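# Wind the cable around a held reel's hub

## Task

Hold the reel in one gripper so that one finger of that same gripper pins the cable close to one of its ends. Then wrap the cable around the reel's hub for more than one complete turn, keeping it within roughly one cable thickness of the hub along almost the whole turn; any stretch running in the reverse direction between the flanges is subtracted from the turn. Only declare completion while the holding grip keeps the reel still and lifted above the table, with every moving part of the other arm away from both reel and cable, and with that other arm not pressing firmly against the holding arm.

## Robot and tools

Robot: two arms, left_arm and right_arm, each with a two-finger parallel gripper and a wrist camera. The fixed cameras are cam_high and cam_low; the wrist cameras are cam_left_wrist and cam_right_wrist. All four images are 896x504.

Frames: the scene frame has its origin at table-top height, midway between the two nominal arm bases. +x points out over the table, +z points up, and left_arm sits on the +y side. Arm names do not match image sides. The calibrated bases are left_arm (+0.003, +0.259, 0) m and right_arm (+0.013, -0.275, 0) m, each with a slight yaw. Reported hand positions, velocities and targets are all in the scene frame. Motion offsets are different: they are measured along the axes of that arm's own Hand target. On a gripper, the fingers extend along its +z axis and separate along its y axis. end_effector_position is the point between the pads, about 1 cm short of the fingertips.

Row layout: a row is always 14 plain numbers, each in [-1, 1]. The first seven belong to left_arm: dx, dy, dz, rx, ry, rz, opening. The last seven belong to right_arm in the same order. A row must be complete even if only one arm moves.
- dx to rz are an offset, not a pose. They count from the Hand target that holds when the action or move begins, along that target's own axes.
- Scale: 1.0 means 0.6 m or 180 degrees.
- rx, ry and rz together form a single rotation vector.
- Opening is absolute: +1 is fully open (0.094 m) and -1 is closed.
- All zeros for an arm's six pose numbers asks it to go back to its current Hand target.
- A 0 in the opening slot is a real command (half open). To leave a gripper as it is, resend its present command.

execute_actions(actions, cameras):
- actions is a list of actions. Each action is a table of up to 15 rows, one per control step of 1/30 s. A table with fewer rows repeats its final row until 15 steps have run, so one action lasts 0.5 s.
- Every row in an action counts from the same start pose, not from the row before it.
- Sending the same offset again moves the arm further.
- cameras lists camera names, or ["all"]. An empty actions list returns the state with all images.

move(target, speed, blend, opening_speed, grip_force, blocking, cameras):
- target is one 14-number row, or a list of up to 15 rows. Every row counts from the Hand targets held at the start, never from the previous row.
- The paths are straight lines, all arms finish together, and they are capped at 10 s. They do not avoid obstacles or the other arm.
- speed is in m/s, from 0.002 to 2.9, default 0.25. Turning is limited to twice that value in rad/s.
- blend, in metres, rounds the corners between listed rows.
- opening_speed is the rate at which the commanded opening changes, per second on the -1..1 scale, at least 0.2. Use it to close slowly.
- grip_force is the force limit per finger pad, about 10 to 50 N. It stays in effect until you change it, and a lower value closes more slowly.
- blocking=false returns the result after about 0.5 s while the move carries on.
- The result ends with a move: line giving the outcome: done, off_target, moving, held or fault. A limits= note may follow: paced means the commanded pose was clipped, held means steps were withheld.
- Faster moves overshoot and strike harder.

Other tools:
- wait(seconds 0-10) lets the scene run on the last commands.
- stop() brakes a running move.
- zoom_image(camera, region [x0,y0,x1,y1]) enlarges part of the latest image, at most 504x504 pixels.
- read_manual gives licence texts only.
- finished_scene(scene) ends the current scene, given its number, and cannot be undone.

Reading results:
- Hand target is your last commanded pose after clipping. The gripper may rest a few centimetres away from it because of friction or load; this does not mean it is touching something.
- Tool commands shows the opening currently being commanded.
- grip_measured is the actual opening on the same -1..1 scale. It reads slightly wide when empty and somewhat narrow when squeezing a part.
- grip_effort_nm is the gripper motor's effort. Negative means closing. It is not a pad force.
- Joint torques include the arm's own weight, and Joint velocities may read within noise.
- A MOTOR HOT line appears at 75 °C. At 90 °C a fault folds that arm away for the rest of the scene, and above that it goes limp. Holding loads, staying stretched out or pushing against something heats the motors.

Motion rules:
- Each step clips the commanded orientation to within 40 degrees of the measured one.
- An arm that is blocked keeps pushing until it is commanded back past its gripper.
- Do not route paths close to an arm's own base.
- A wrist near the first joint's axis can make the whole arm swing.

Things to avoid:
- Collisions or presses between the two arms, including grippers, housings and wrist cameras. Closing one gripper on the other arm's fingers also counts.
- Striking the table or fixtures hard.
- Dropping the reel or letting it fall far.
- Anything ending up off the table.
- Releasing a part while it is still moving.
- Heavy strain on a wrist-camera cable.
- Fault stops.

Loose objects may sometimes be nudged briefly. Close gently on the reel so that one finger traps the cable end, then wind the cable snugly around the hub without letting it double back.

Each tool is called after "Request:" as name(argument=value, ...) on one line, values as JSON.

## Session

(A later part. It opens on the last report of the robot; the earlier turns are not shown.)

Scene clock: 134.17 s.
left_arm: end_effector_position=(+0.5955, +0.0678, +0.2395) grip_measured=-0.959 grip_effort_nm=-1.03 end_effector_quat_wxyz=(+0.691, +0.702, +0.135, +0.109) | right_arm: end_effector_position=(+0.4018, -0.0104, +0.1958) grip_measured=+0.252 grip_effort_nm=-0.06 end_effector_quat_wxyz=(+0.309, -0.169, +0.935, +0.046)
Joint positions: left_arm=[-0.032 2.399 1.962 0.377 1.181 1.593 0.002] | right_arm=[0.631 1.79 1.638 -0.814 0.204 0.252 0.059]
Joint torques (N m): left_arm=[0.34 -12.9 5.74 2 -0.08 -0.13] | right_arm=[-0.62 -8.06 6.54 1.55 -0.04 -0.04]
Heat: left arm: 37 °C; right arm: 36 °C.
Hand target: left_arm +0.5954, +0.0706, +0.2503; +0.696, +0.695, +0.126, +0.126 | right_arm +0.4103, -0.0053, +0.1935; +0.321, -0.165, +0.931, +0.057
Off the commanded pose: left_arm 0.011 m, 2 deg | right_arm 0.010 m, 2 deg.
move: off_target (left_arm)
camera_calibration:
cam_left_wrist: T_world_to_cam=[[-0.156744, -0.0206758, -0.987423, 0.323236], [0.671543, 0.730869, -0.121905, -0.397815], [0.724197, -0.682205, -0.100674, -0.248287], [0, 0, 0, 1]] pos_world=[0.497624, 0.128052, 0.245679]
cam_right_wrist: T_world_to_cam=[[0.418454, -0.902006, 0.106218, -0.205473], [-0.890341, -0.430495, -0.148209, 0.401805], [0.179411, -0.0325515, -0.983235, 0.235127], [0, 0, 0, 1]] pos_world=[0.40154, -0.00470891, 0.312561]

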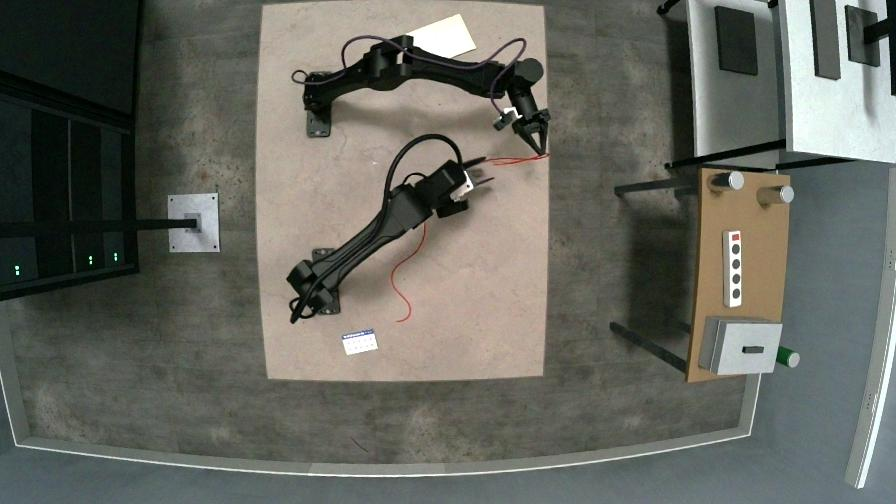

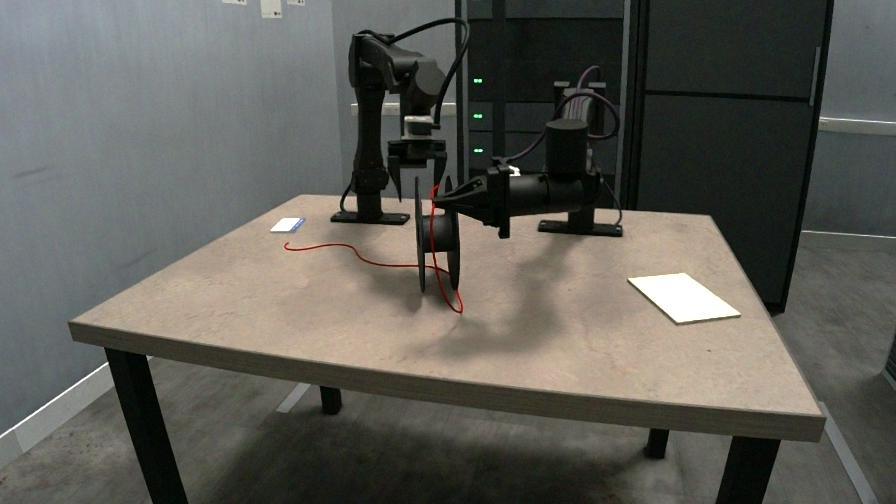

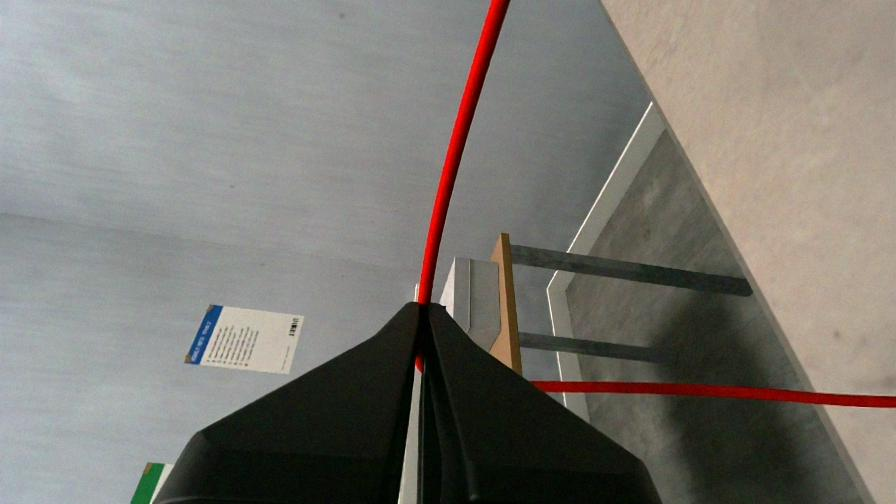

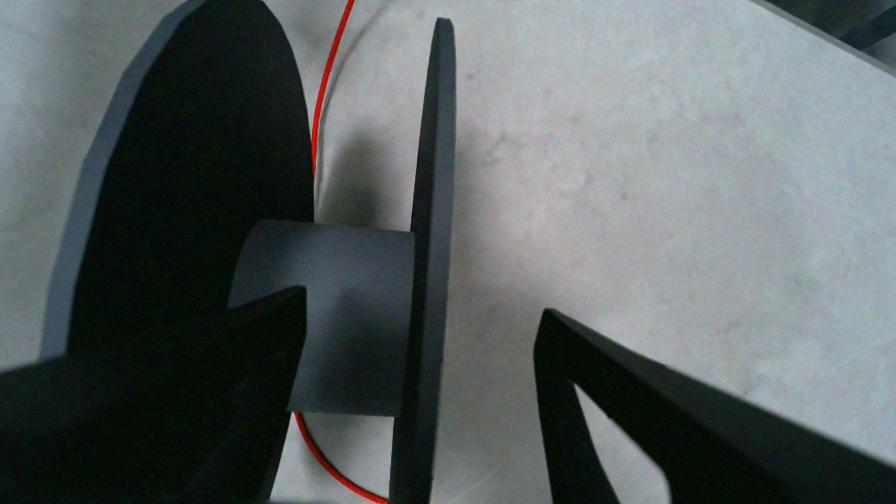

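Request:
move(target=[-0.167,0,0,0,0,0,-1, 0,0,0,0,0,0,0.25], speed=0.12, cameras=["cam_right_wrist","cam_left_wrist","cam_low"])

Scene clock: 149.17 s.
left_arm: end_effector_position=(+0.5073, +0.0352, +0.2235) grip_measured=-0.959 grip_effort_nm=-1.03 end_effector_quat_wxyz=(+0.685, +0.707, +0.147, +0.101) | right_arm: end_effector_position=(+0.4018, -0.0104, +0.1958) grip_measured=+0.252 grip_effort_nm=-0.06 end_effector_quat_wxyz=(+0.309, -0.169, +0.935, +0.046)
Joint positions: left_arm=[-0.115 2.084 1.387 0.606 1.092 1.593 0.002] | right_arm=[0.631 1.79 1.638 -0.814 0.204 0.252 0.059]
Joint torques (N m): left_arm=[-0.18 -13.08 5.16 2.06 -0.05 -0.14] | right_arm=[-0.57 -8.17 6.65 1.57 -0.06 -0.05]
Heat: left arm: 37 °C; right arm: 36 °C.
Hand target: left_arm +0.5015, +0.0354, +0.2503; +0.696, +0.695, +0.126, +0.126 | right_arm +0.4103, -0.0053, +0.1935; +0.321, -0.165, +0.931, +0.057
Off the commanded pose: left_arm 0.027 m, 4 deg | right_arm 0.010 m, 2 deg.
move: off_target (left_arm)
camera_calibration:
cam_left_wrist: T_world_to_cam=[[-0.186666, -0.0125536, -0.982343, 0.306747], [0.66327, 0.736022, -0.135441, -0.309561], [0.724727, -0.676841, -0.129064, -0.202324], [0, 0, 0, 1]] pos_world=[0.409212, 0.0947532, 0.23329]
cam_right_wrist: T_world_to_cam=[[0.418454, -0.902006, 0.106218, -0.205473], [-0.890341, -0.430495, -0.148209, 0.401805], [0.179411, -0.0325515, -0.983235, 0.235127], [0, 0, 0, 1]] pos_world=[0.40154, -0.00470891, 0.312561]
Images, in order (width x height): cam_low 896x504, cam_left_wrist 896x504, cam_right_wrist 896x504.

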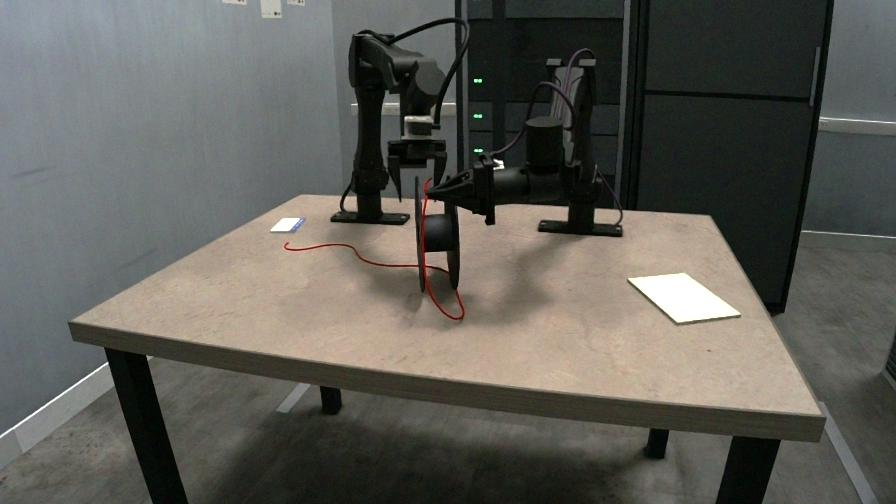

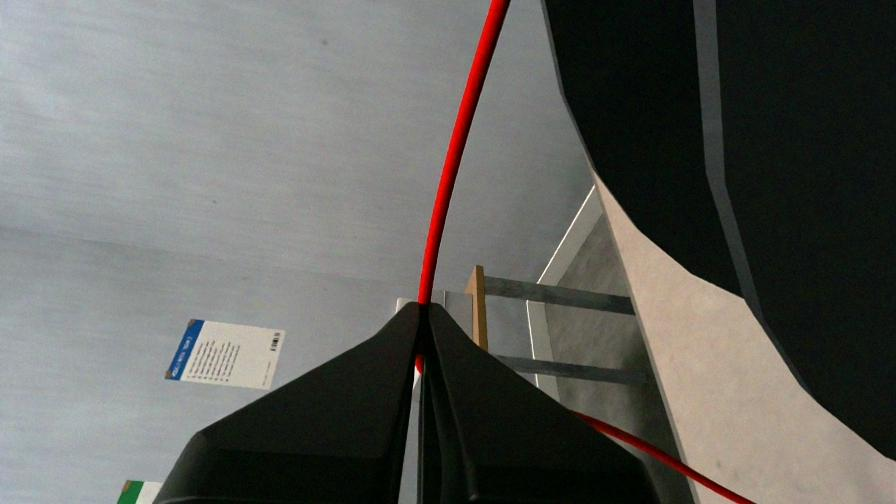

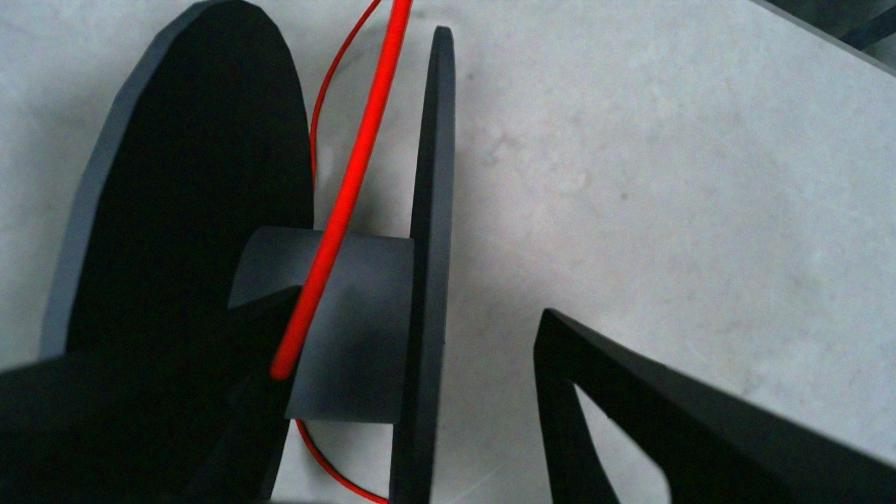

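Request:
move(target=[0,-0.07,0.012,0,0.03,0,-1, 0,0,0,0,0,0,0.25], speed=0.1, cameras=["cam_right_wrist","cam_left_wrist","cam_low"])

Scene clock: 156.10 s.
left_arm: end_effector_position=(+0.5060, +0.0303, +0.2007) grip_measured=-0.959 grip_effort_nm=-1.03 end_effector_quat_wxyz=(+0.680, +0.698, +0.168, +0.148) | right_arm: end_effector_position=(+0.4018, -0.0104, +0.1958) grip_measured=+0.252 grip_effort_nm=-0.06 end_effector_quat_wxyz=(+0.309, -0.169, +0.935, +0.046)
Joint positions: left_arm=[-0.147 2.083 1.261 0.77 0.963 1.593 0.002] | right_arm=[0.631 1.79 1.638 -0.814 0.204 0.252 0.059]
Joint torques (N m): left_arm=[-0.39 -9.68 5 2.18 -0.09 -0.13] | right_arm=[-0.72 -8.18 6.71 1.55 -0.06 -0.03]
Heat: left arm: 36 °C; right arm: 36 °C.
Hand target: left_arm +0.5041, +0.0286, +0.2082; +0.689, +0.689, +0.158, +0.159 | right_arm +0.4103, -0.0053, +0.1935; +0.321, -0.165, +0.931, +0.057
Off the commanded pose: left_arm 0.008 m, 2 deg | right_arm 0.010 m, 2 deg.
move: done
camera_calibration:
cam_left_wrist: T_world_to_cam=[[-0.146724, -0.0249135, -0.988864, 0.265502], [0.59393, 0.797206, -0.10821, -0.2805], [0.791024, -0.603193, -0.102172, -0.248901], [0, 0, 0, 1]] pos_world=[0.40244, 0.0800952, 0.206762]
cam_right_wrist: T_world_to_cam=[[0.418454, -0.902006, 0.106218, -0.205473], [-0.890341, -0.430495, -0.148209, 0.401805], [0.179411, -0.0325515, -0.983235, 0.235127], [0, 0, 0, 1]] pos_world=[0.40154, -0.00470891, 0.312561]
Images, in order (width x height): cam_low 896x504, cam_left_wrist 896x504, cam_right_wrist 896x504.

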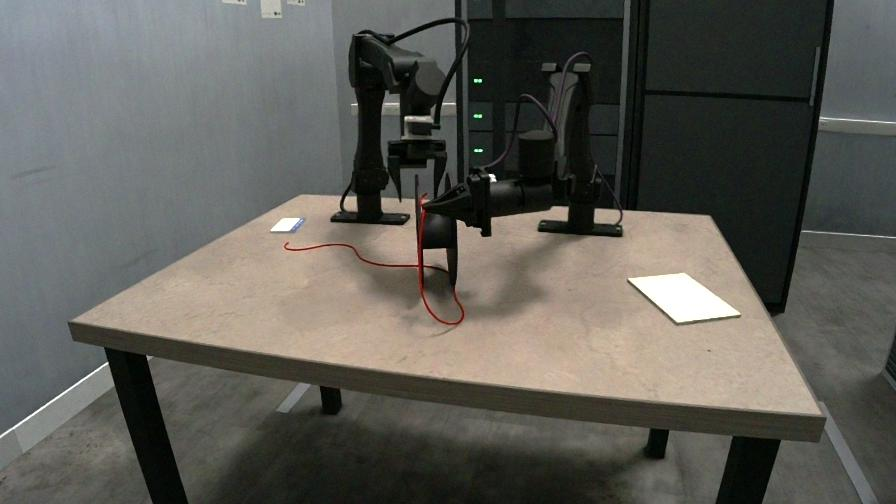

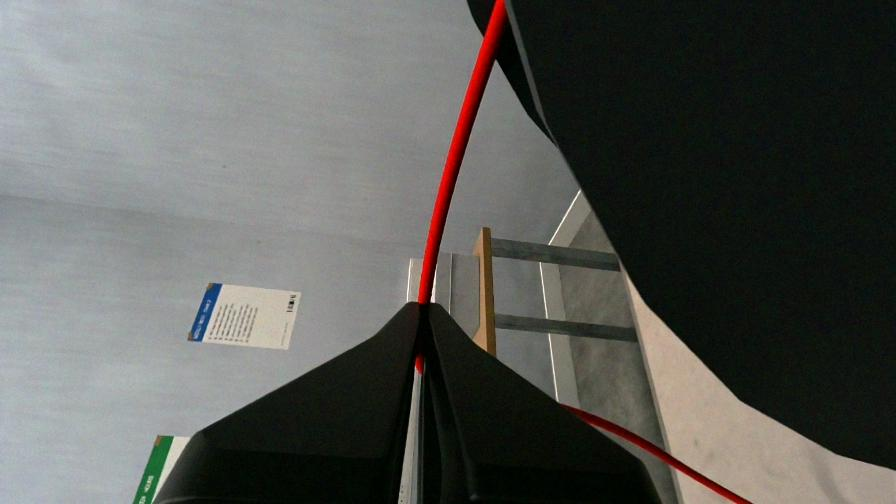

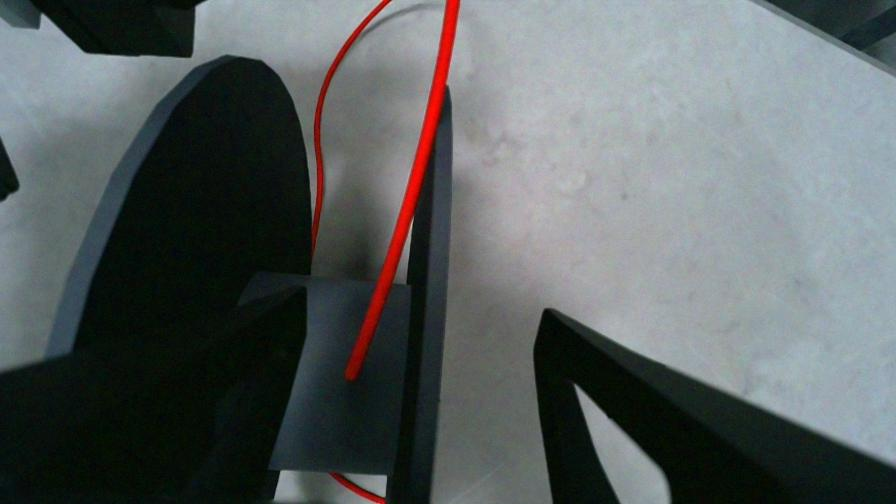

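Request:
move(target=[-0.033,-0.015,0,0,0,0,-1, 0,0,0,0,0,0,0.25], speed=0.08)

Request:
move(target=[0,0,0,0,0,0,-1, 0,0,0,0,0,0,-0.35], opening_speed=0.3, cameras=["cam_right_wrist","cam_low"])

Scene clock: 160.83 s.
left_arm: end_effector_position=(+0.4910, +0.0225, +0.1764) grip_measured=-0.959 grip_effort_nm=-1.03 end_effector_quat_wxyz=(+0.675, +0.702, +0.178, +0.140) | right_arm: end_effector_position=(+0.4018, -0.0104, +0.1958) grip_measured=+0.252 grip_effort_nm=-0.06 end_effector_quat_wxyz=(+0.309, -0.169, +0.935, +0.046)
Joint positions: left_arm=[-0.172 2.083 1.168 0.833 0.934 1.593 0.002] | right_arm=[0.631 1.79 1.638 -0.814 0.204 0.252 0.059]
Joint torques (N m): left_arm=[-0.68 -11.64 4.71 2.21 -0.08 -0.15] | right_arm=[-0.35 -8.1 6.76 1.58 0 -0.06]
Heat: left arm: 36 °C; right arm: 36 °C.
Hand target: left_arm +0.4864, +0.0200, +0.1992; +0.689, +0.689, +0.158, +0.159 | right_arm +0.4103, -0.0053, +0.1935; +0.321, -0.165, +0.931, +0.057
Off the commanded pose: left_arm 0.023 m, 4 deg | right_arm 0.010 m, 2 deg.
move: off_target (left_arm)

Scene clock: 163.33 s.
left_arm: end_effector_position=(+0.4910, +0.0225, +0.1764) grip_measured=-0.959 grip_effort_nm=-1.03 end_effector_quat_wxyz=(+0.675, +0.702, +0.178, +0.140) | right_arm: end_effector_position=(+0.4018, -0.0104, +0.1958) grip_measured=-0.348 grip_effort_nm=-0.06 end_effector_quat_wxyz=(+0.309, -0.169, +0.935, +0.046)
Joint positions: left_arm=[-0.172 2.083 1.168 0.833 0.934 1.593 0.002] | right_arm=[0.631 1.79 1.638 -0.814 0.204 0.252 0.031]
Joint torques (N m): left_arm=[-0.65 -11.62 4.71 2.21 -0.06 -0.15] | right_arm=[-0.49 -8.05 6.58 1.61 -0.09 0.01]
Motor temperatures (°C): left_arm=[25 36 36 37 30 29 32] | right_arm=[28 32 36 32 27 26 28]
Heat: left arm: 37 °C; right arm: 36 °C.
Hand target: left_arm +0.4864, +0.0200, +0.1992; +0.689, +0.689, +0.158, +0.159 | right_arm +0.4103, -0.0053, +0.1935; +0.321, -0.165, +0.931, +0.057
Off the commanded pose: left_arm 0.023 m, 4 deg | right_arm 0.010 m, 2 deg.
move: off_target (left_arm)
camera_calibration:
cam_right_wrist: T_world_to_cam=[[0.418454, -0.902006, 0.106218, -0.205473], [-0.890341, -0.430495, -0.148209, 0.401805], [0.179411, -0.0325515, -0.983235, 0.235127], [0, 0, 0, 1]] pos_world=[0.40154, -0.00470891, 0.312561]
Images, in order (width x height): cam_low 896x504, cam_right_wrist 896x504.

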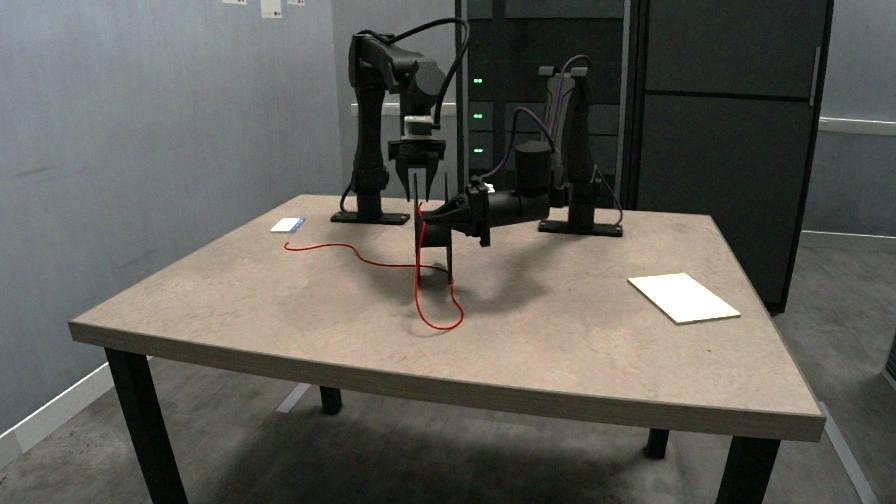

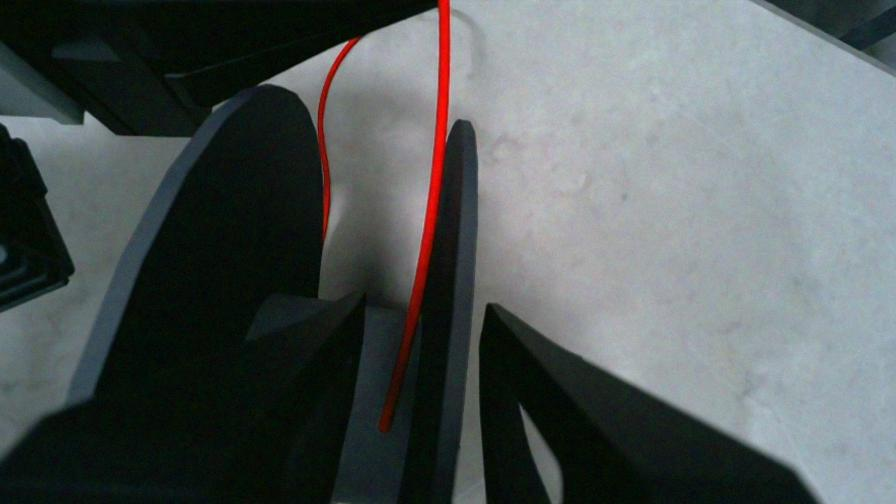

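Request:
move(target=[0,0.03,0,0,0,0,-1, 0,0,0,0,0,0,-0.35], speed=0.06)

Request:
move(target=[0,0,0,0,0,0,-1, 0,0,0,0,0,0,-1], opening_speed=0.3, cameras=["cam_right_wrist","cam_left_wrist"])

Scene clock: 167.77 s.
left_arm: end_effector_position=(+0.4891, +0.0228, +0.1918) grip_measured=-0.959 grip_effort_nm=-1.03 end_effector_quat_wxyz=(+0.680, +0.698, +0.169, +0.149) | right_arm: end_effector_position=(+0.4018, -0.0104, +0.1958) grip_measured=-0.348 grip_effort_nm=-0.06 end_effector_quat_wxyz=(+0.309, -0.169, +0.935, +0.046)
Joint positions: left_arm=[-0.172 2.053 1.168 0.833 0.934 1.591 0.002] | right_arm=[0.631 1.79 1.638 -0.814 0.204 0.252 0.031]
Joint torques (N m): left_arm=[-0.62 -12.26 6.74 1.63 -0.08 -0.16] | right_arm=[-0.61 -8.24 6.64 1.58 -0.16 -0.04]
Heat: left arm: 37 °C; right arm: 36 °C.
Hand target: left_arm +0.4864, +0.0200, +0.2172; +0.689, +0.689, +0.158, +0.159 | right_arm +0.4103, -0.0053, +0.1935; +0.321, -0.165, +0.931, +0.057
Off the commanded pose: left_arm 0.026 m, 2 deg | right_arm 0.010 m, 2 deg.
move: off_target (left_arm)

Scene clock: 170.43 s.
left_arm: end_effector_position=(+0.4893, +0.0230, +0.1918) grip_measured=-0.959 grip_effort_nm=-1.03 end_effector_quat_wxyz=(+0.680, +0.698, +0.169, +0.150) | right_arm: end_effector_position=(+0.4024, -0.0084, +0.1966) grip_measured=-0.869 grip_effort_nm=-0.98 end_effector_quat_wxyz=(+0.310, -0.168, +0.934, +0.052)
Joint positions: left_arm=[-0.172 2.053 1.168 0.833 0.932 1.591 0.002] | right_arm=[0.63 1.79 1.638 -0.806 0.195 0.255 0.006]
Joint torques (N m): left_arm=[-0.68 -12.23 6.74 1.64 -0.07 -0.16] | right_arm=[-0.53 -8.1 6.67 1.49 0.04 -0.03]
Heat: left arm: 36 °C; right arm: 36 °C.
Hand target: left_arm +0.4864, +0.0200, +0.2172; +0.689, +0.689, +0.158, +0.159 | right_arm +0.4103, -0.0054, +0.1935; +0.321, -0.165, +0.931, +0.057
Off the commanded pose: left_arm 0.026 m, 2 deg | right_arm 0.009 m, 1 deg.
move: off_target (left_arm)
camera_calibration:
cam_left_wrist: T_world_to_cam=[[-0.146614, -0.0249566, -0.988879, 0.253974], [0.58951, 0.800562, -0.107607, -0.263728], [0.794344, -0.598731, -0.102662, -0.24264], [0, 0, 0, 1]] pos_world=[0.385446, 0.0721926, 0.197861]
cam_right_wrist: T_world_to_cam=[[0.420238, -0.902388, 0.0953724, -0.202577], [-0.889355, -0.430458, -0.15412, 0.404086], [0.180129, -0.020053, -0.983438, 0.235752], [0, 0, 0, 1]] pos_world=[0.402041, -0.00413354, 0.313446]
Images, in order (width x height): cam_left_wrist 896x504, cam_right_wrist 896x504.

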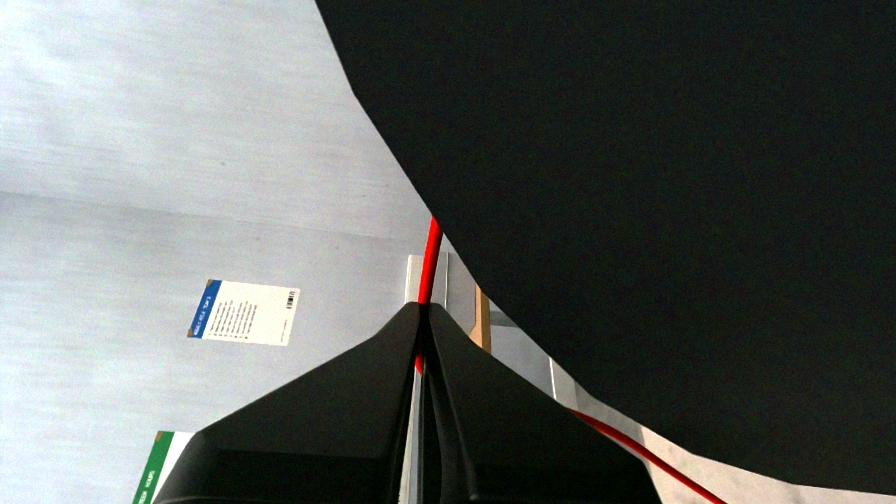

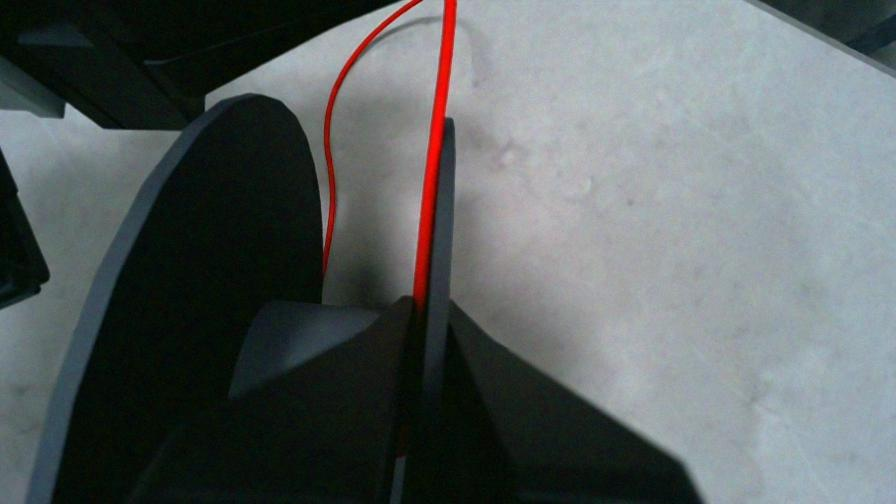

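Request:
move(target=[[0,0,0,0,0,0,-0.4, 0,0,0,0,0,0,-1],[0.03,0.02,-0.3,0,0,0,-0.4, 0,0,0,0,0,0,-1],[0.03,0.15,-0.45,0,0,0,-0.4, 0,0,0,0,0,0,-1]], speed=0.18, blend=[0,0.03,0], cameras=["cam_right_wrist","cam_low","cam_high"])

Scene clock: 177.50 s.
left_arm: end_effector_position=(+0.3871, +0.2708, +0.2902) grip_measured=-0.403 grip_effort_nm=0.14 end_effector_quat_wxyz=(+0.688, +0.678, +0.198, +0.167) | right_arm: end_effector_position=(+0.4021, -0.0079, +0.1965) grip_measured=-0.869 grip_effort_nm=-0.98 end_effector_quat_wxyz=(+0.310, -0.167, +0.935, +0.053)
Joint positions: left_arm=[0.526 1.645 0.983 0.828 1.564 1.359 0.028] | right_arm=[0.63 1.79 1.638 -0.806 0.192 0.258 0.006]
Joint torques (N m): left_arm=[0.27 -7.8 8.84 1.19 0.04 -0.12] | right_arm=[-0.81 -8.16 6.68 1.46 0.09 -0.03]
Heat: left arm: 36 °C; right arm: 36 °C.
Hand target: left_arm +0.3843, +0.2707, +0.3069; +0.689, +0.689, +0.158, +0.159 | right_arm +0.4102, -0.0052, +0.1935; +0.321, -0.165, +0.931, +0.057
Off the commanded pose: left_arm 0.017 m, 5 deg | right_arm 0.009 m, 1 deg.
joint sent to its limit (left arm) — joint 5 (wrist yaw), upper limit. The joint targets are off in orientation, not in position.
move: off_target (left_arm)
camera_calibration:
cam_right_wrist: T_world_to_cam=[[0.419844, -0.903012, 0.0911066, -0.20095], [-0.889987, -0.429297, -0.153714, 0.404156], [0.177917, -0.0165476, -0.983906, 0.236719], [0, 0, 0, 1]] pos_world=[0.401945, -0.00404053, 0.313342]
Images, in order (width x height): cam_high 896x504, cam_low 896x504, cam_right_wrist 896x504.

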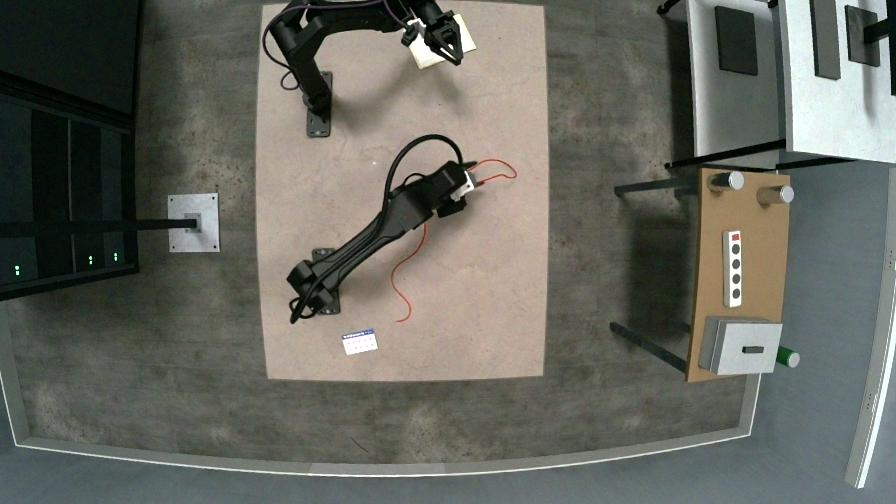

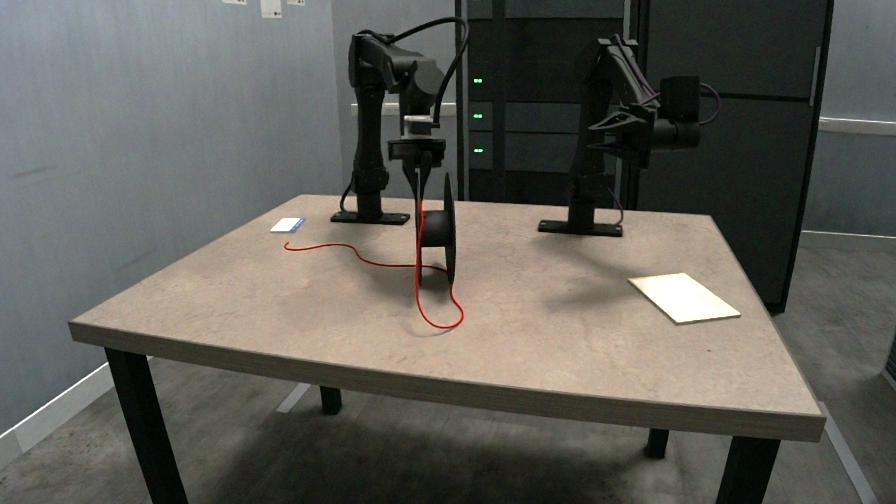

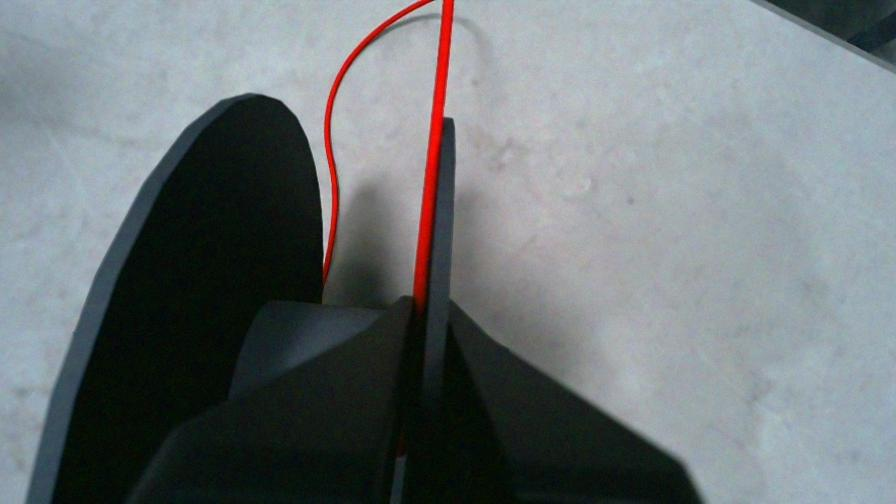

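Request:
move(target=[[0,0,0,0,0,0,-0.4, -0.159,0,-0.203,0,0,0,-1],[0,0,0,0,0,0,-0.4, -0.004,-0.215,-0.325,-0.031,0,-0.039,-1]], speed=0.12, blend=[0.02,0], cameras=["all"])

Scene clock: 187.60 s.
left_arm: end_effector_position=(+0.3871, +0.2708, +0.2902) grip_measured=-0.403 grip_effort_nm=0.14 end_effector_quat_wxyz=(+0.688, +0.678, +0.198, +0.167) | right_arm: end_effector_position=(+0.3387, -0.1737, +0.3304) grip_measured=-0.870 grip_effort_nm=-0.98 end_effector_quat_wxyz=(+0.272, -0.234, +0.931, +0.065)
Joint positions: left_arm=[0.526 1.645 0.983 0.828 1.564 1.359 0.028] | right_arm=[0.185 1.551 1.997 -1.466 -0.135 -0.225 0.006]
Joint torques (N m): left_arm=[0.21 -7.87 8.64 1.18 0.05 -0.1] | right_arm=[-0.51 -8.57 6.23 1.58 -0.39 -0.04]
Heat: left arm: 37 °C; right arm: 36 °C.
Hand target: left_arm +0.3843, +0.2701, +0.3066; +0.683, +0.684, +0.180, +0.181 (not the last commanded pose) | right_arm +0.3434, -0.1672, +0.3483; +0.315, -0.237, +0.915, +0.083
Off the commanded pose: left_arm 0.017 m, 5 deg | right_arm 0.020 m, 6 deg.
move: off_target (left_arm, right_arm)
camera_calibration:
cam_left_wrist: T_world_to_cam=[[-0.149716, -0.0740742, -0.98595, 0.356218], [0.534281, 0.833001, -0.143713, -0.368213], [0.831943, -0.548291, -0.0851371, -0.0362483], [0, 0, 0, 1]] pos_world=[0.280217, 0.313234, 0.29521]
cam_right_wrist: T_world_to_cam=[[0.544807, -0.834085, 0.0865355, -0.365211], [-0.83052, -0.550958, -0.0817388, 0.232161], [0.115855, -0.0273376, -0.99289, 0.399144], [0, 0, 0, 1]] pos_world=[0.345541, -0.165794, 0.446887]

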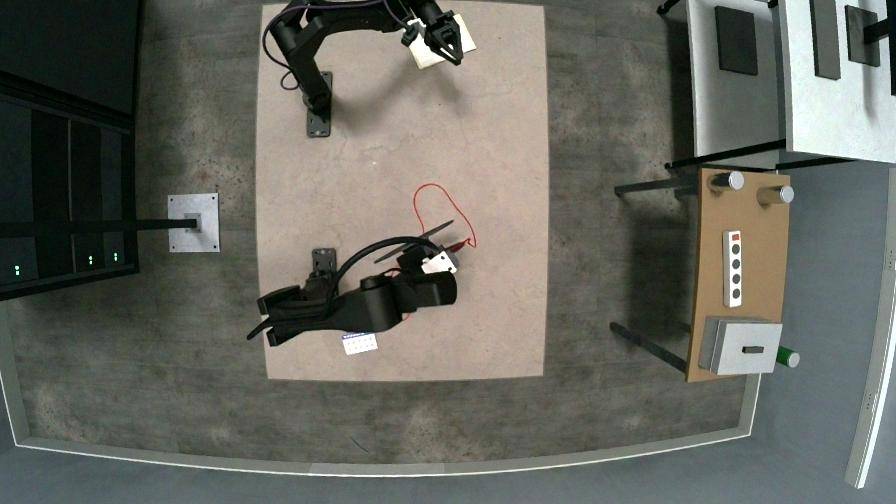

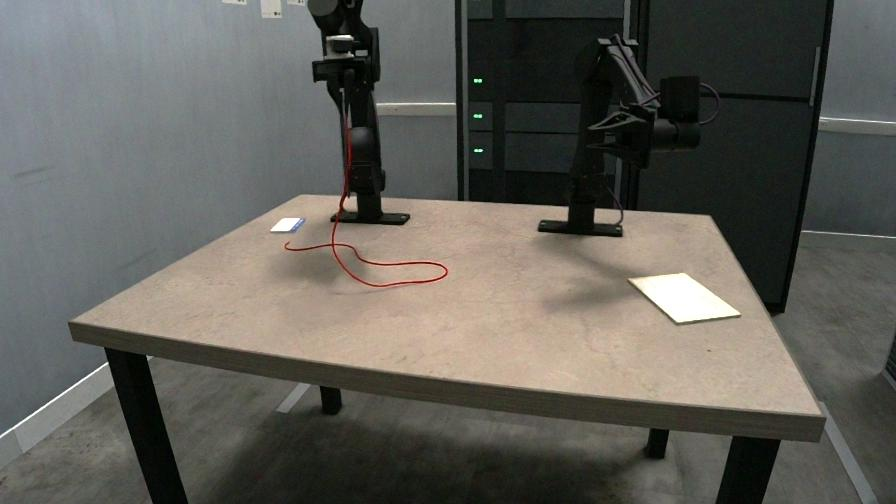

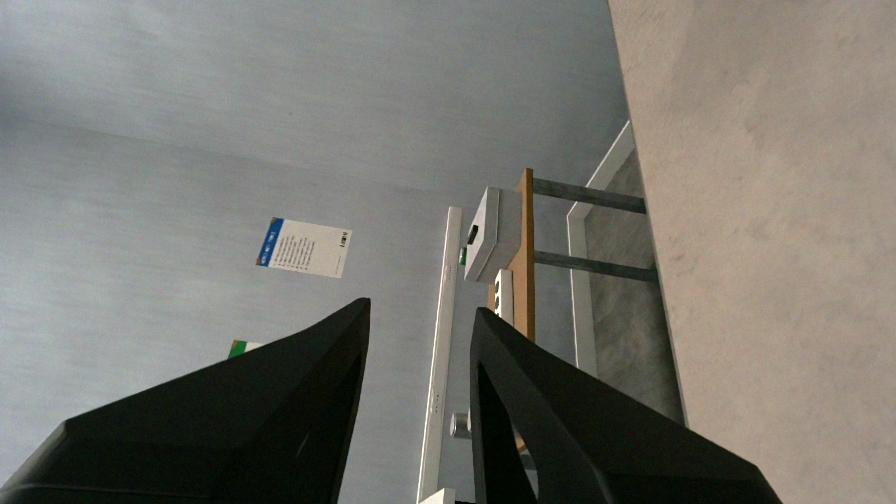

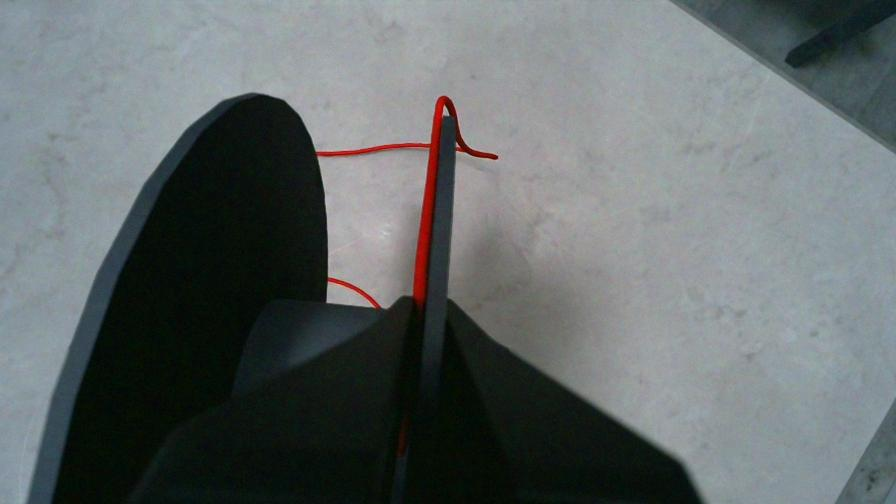

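Request:
move(target=[-0.057,-0.2,0.235,0,0,-0.5,-0.2, 0,0,0,0,0,0,-1], speed=0.2)

Request:
move(target=[0,0,0,0.133,0,0,-0.2, 0,0,0,0,0,0,-1], speed=0.2, cameras=["cam_left_wrist","cam_low"])

Scene clock: 207.37 s.
left_arm: end_effector_position=(+0.4245, +0.1322, +0.1862) grip_measured=-0.203 grip_effort_nm=0.14 end_effector_quat_wxyz=(+0.599, +0.352, +0.621, -0.363) | right_arm: end_effector_position=(+0.3387, -0.1737, +0.3304) grip_measured=-0.870 grip_effort_nm=-0.98 end_effector_quat_wxyz=(+0.272, -0.234, +0.931, +0.065)
Joint positions: left_arm=[0.098 1.835 0.797 0.991 1.148 0.014 0.037] | right_arm=[0.185 1.551 1.997 -1.466 -0.135 -0.225 0.006]
Joint torques (N m): left_arm=[-0.46 -5.87 4.19 2.09 -0.11 -0.11] | right_arm=[-0.68 -8.51 5.98 1.58 -0.39 -0.01]
Heat: left arm: 37 °C; right arm: 36 °C.
Hand target: left_arm +0.4243, +0.1308, +0.1864; +0.611, +0.356, +0.611, -0.355 | right_arm +0.3434, -0.1672, +0.3483; +0.315, -0.237, +0.915, +0.083
Off the commanded pose: left_arm 0.001 m, 2 deg | right_arm 0.020 m, 6 deg.
move: off_target (right_arm)

Scene clock: 209.40 s.
left_arm: end_effector_position=(+0.4209, +0.1282, +0.1835) grip_measured=-0.203 grip_effort_nm=0.14 end_effector_quat_wxyz=(+0.531, +0.462, +0.535, -0.467) | right_arm: end_effector_position=(+0.3387, -0.1737, +0.3304) grip_measured=-0.870 grip_effort_nm=-0.98 end_effector_quat_wxyz=(+0.272, -0.234, +0.931, +0.065)
Joint positions: left_arm=[0.128 2.045 1.062 0.992 1.552 -0.018 0.037] | right_arm=[0.185 1.551 1.997 -1.466 -0.135 -0.225 0.006]
Joint torques (N m): left_arm=[0.47 -7.31 8.18 1.18 0.13 -0.09] | right_arm=[-0.51 -8.55 6.11 1.58 -0.38 -0.1]
Heat: left arm: 37 °C; right arm: 36 °C.
Hand target: left_arm +0.4243, +0.1307, +0.1865; +0.524, +0.475, +0.524, -0.474 | right_arm +0.3434, -0.1672, +0.3483; +0.315, -0.237, +0.915, +0.083
Off the commanded pose: left_arm 0.005 m, 2 deg | right_arm 0.020 m, 6 deg.
joint sent to its limit (left arm) — joint 5 (wrist yaw), upper limit. The joint targets still meet the commanded pose.
move: off_target (right_arm)
camera_calibration:
cam_left_wrist: T_world_to_cam=[[-0.983751, -0.123631, 0.130192, 0.397991], [-0.171766, 0.437009, -0.882904, 0.200774], [0.0522595, -0.89092, -0.451143, 0.287554], [0, 0, 0, 1]] pos_world=[0.410983, 0.217651, 0.255177]
Images, in order (width x height): cam_low 896x504, cam_left_wrist 896x504.

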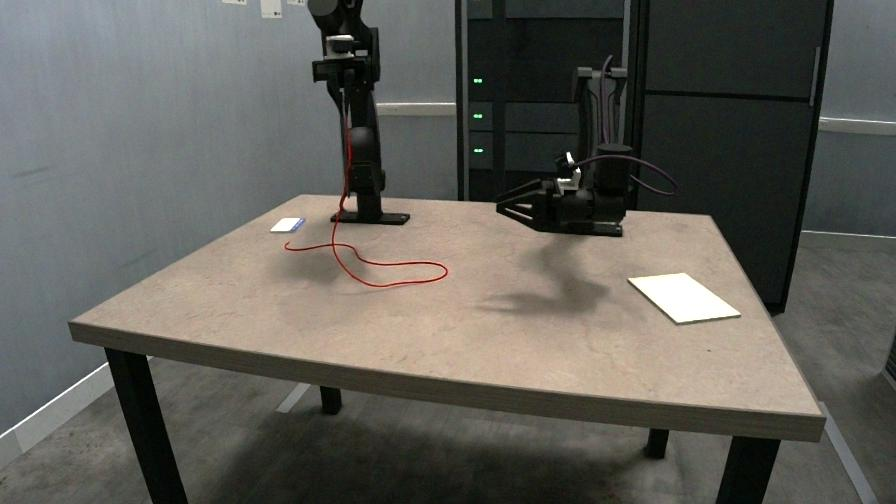

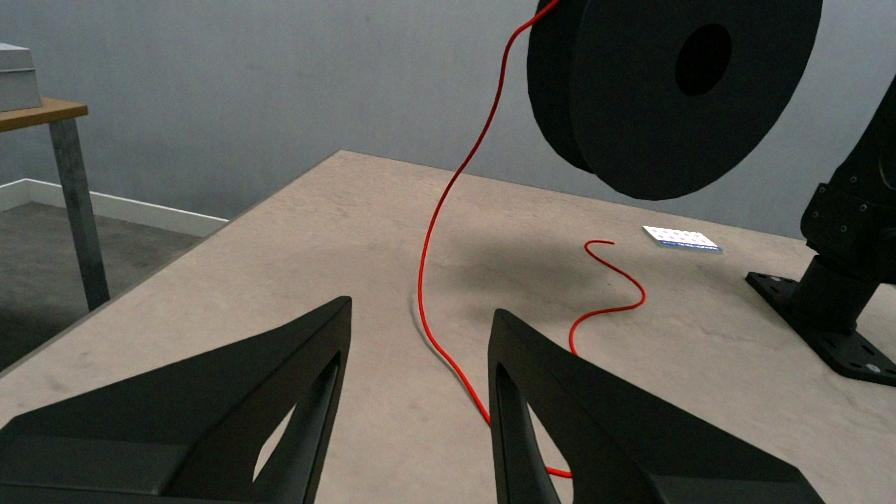

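Request:
move(target=[[0.085,0,0.2,0,0,0,-0.2, 0,0,0,0,0,0,-1],[0.085,0,0.427,0,0,0,-0.2, 0,0,0,0,0,0,-1]], speed=0.15, blend=[0.03,0], cameras=["cam_left_wrist","cam_low"])

Scene clock: 218.87 s.
left_arm: end_effector_position=(+0.4386, -0.1227, +0.1368) grip_measured=-0.203 grip_effort_nm=0.14 end_effector_quat_wxyz=(+0.523, +0.482, +0.514, -0.480) | right_arm: end_effector_position=(+0.3387, -0.1737, +0.3304) grip_measured=-0.870 grip_effort_nm=-0.98 end_effector_quat_wxyz=(+0.272, -0.234, +0.931, +0.065)
Joint positions: left_arm=[-0.437 2.373 1.406 0.982 1.049 -0.001 0.037] | right_arm=[0.185 1.551 1.997 -1.466 -0.135 -0.225 0.006]
Joint torques (N m): left_arm=[0.28 -9.58 8.73 1.23 -0.16 -0.01] | right_arm=[-0.34 -8.53 5.93 1.54 -0.41 -0.05]
Heat: left arm: 37 °C; right arm: 36 °C.
Hand target: left_arm +0.4495, -0.1241, +0.1354; +0.524, +0.475, +0.524, -0.474 | right_arm +0.3434, -0.1672, +0.3483; +0.315, -0.237, +0.915, +0.083
Off the commanded pose: left_arm 0.011 m, 2 deg | right_arm 0.020 m, 6 deg.
move: off_target (left_arm, right_arm)
camera_calibration:
cam_left_wrist: T_world_to_cam=[[-0.99204, -0.0611704, 0.110063, 0.40461], [-0.125791, 0.441979, -0.888162, 0.253358], [0.00568375, -0.894938, -0.446155, 0.0613668], [0, 0, 0, 1]] pos_world=[0.432911, -0.0323091, 0.207869]
Images, in order (width x height): cam_low 896x504, cam_left_wrist 896x504.

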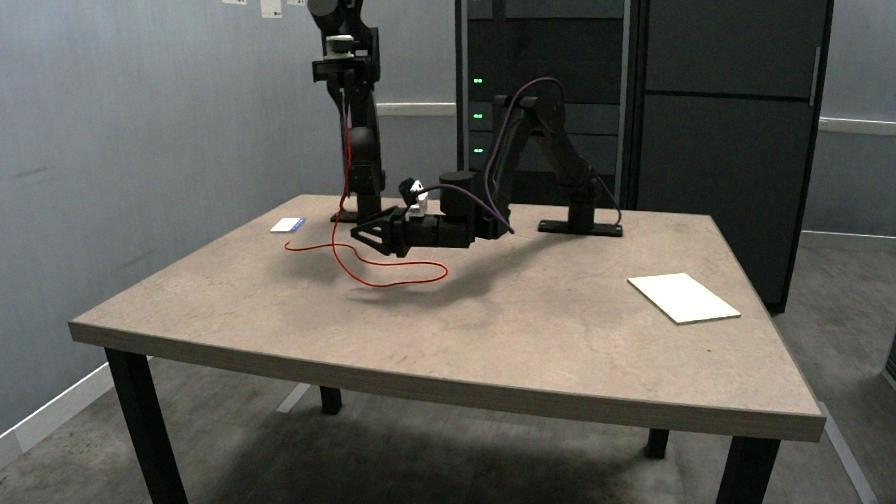

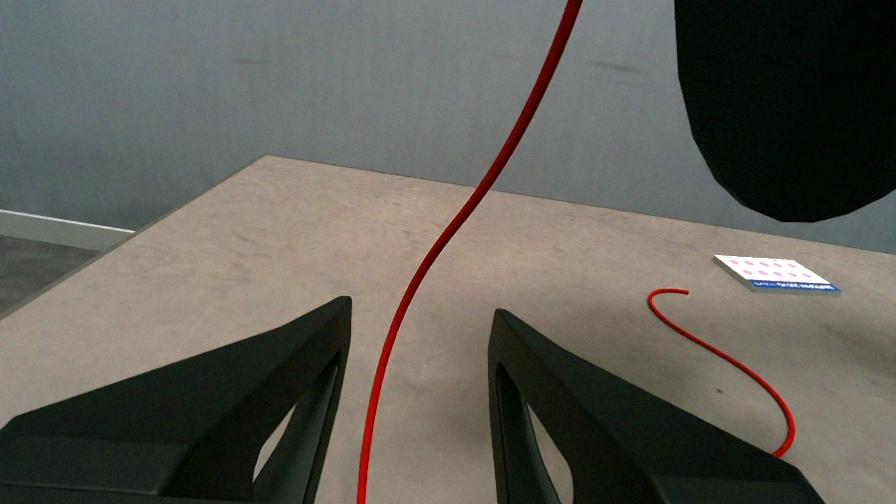

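Request:
move(target=[[0.0,-0.02,0.065,0,0,0,-0.2, 0,0,0,0,0,0,-1],[0,-0.02,0.065,0,0,0,-1, 0,0,0,0,0,0,-1]], speed=0.1, cameras=["cam_left_wrist","cam_low"])

Scene clock: 227.63 s.
left_arm: end_effector_position=(+0.4304, -0.1625, +0.1369) grip_measured=-0.958 grip_effort_nm=-1.03 end_effector_quat_wxyz=(+0.522, +0.482, +0.513, -0.481) | right_arm: end_effector_position=(+0.3387, -0.1737, +0.3304) grip_measured=-0.870 grip_effort_nm=-0.98 end_effector_quat_wxyz=(+0.272, -0.234, +0.931, +0.065)
Joint positions: left_arm=[-0.519 2.406 1.472 0.948 0.967 -0.001 0.002] | right_arm=[0.185 1.551 1.997 -1.466 -0.135 -0.225 0.006]
Joint torques (N m): left_arm=[0.31 -9.83 9.02 1.25 -0.16 -0.01] | right_arm=[-0.5 -8.54 6.01 1.57 -0.32 0]
Heat: left arm: 37 °C; right arm: 36 °C.
Hand target: left_arm +0.4413, -0.1642, +0.1353; +0.524, +0.475, +0.524, -0.474 | right_arm +0.3434, -0.1672, +0.3483; +0.315, -0.237, +0.915, +0.083
Off the commanded pose: left_arm 0.011 m, 2 deg | right_arm 0.020 m, 6 deg.
move: off_target (left_arm, right_arm); target 2's new opening was sent with left_arm's hand 0.011 m and 2 deg from that target
camera_calibration:
cam_left_wrist: T_world_to_cam=[[-0.991971, -0.0603631, 0.11113, 0.393953], [-0.126383, 0.44135, -0.888391, 0.27014], [0.00457894, -0.895303, -0.445435, 0.0261788], [0, 0, 0, 1]] pos_world=[0.424811, -0.0720079, 0.207871]
Images, in order (width x height): cam_low 896x504, cam_left_wrist 896x504.

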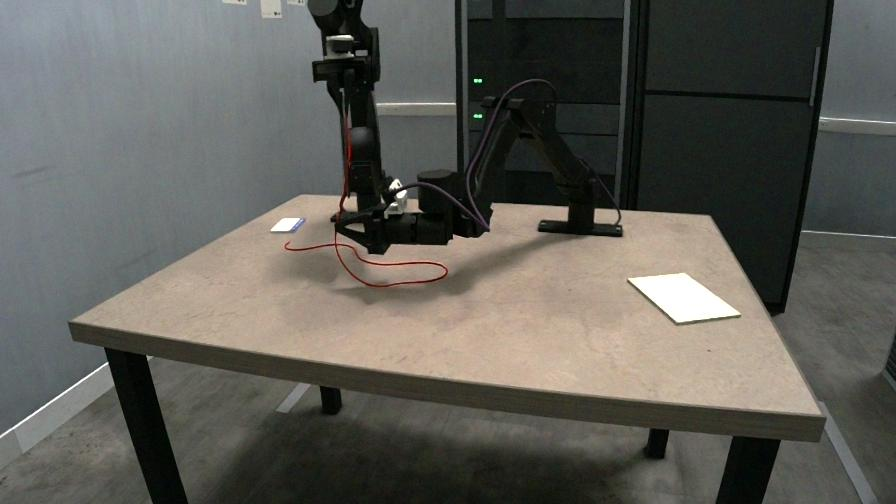

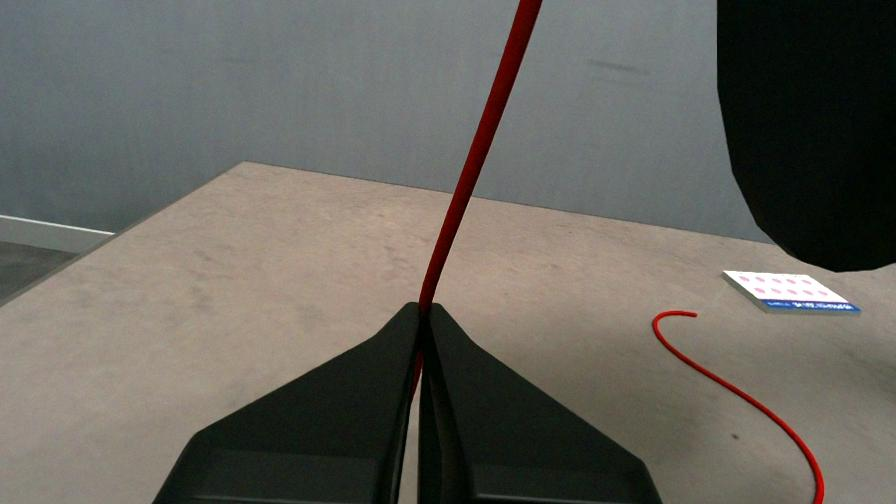

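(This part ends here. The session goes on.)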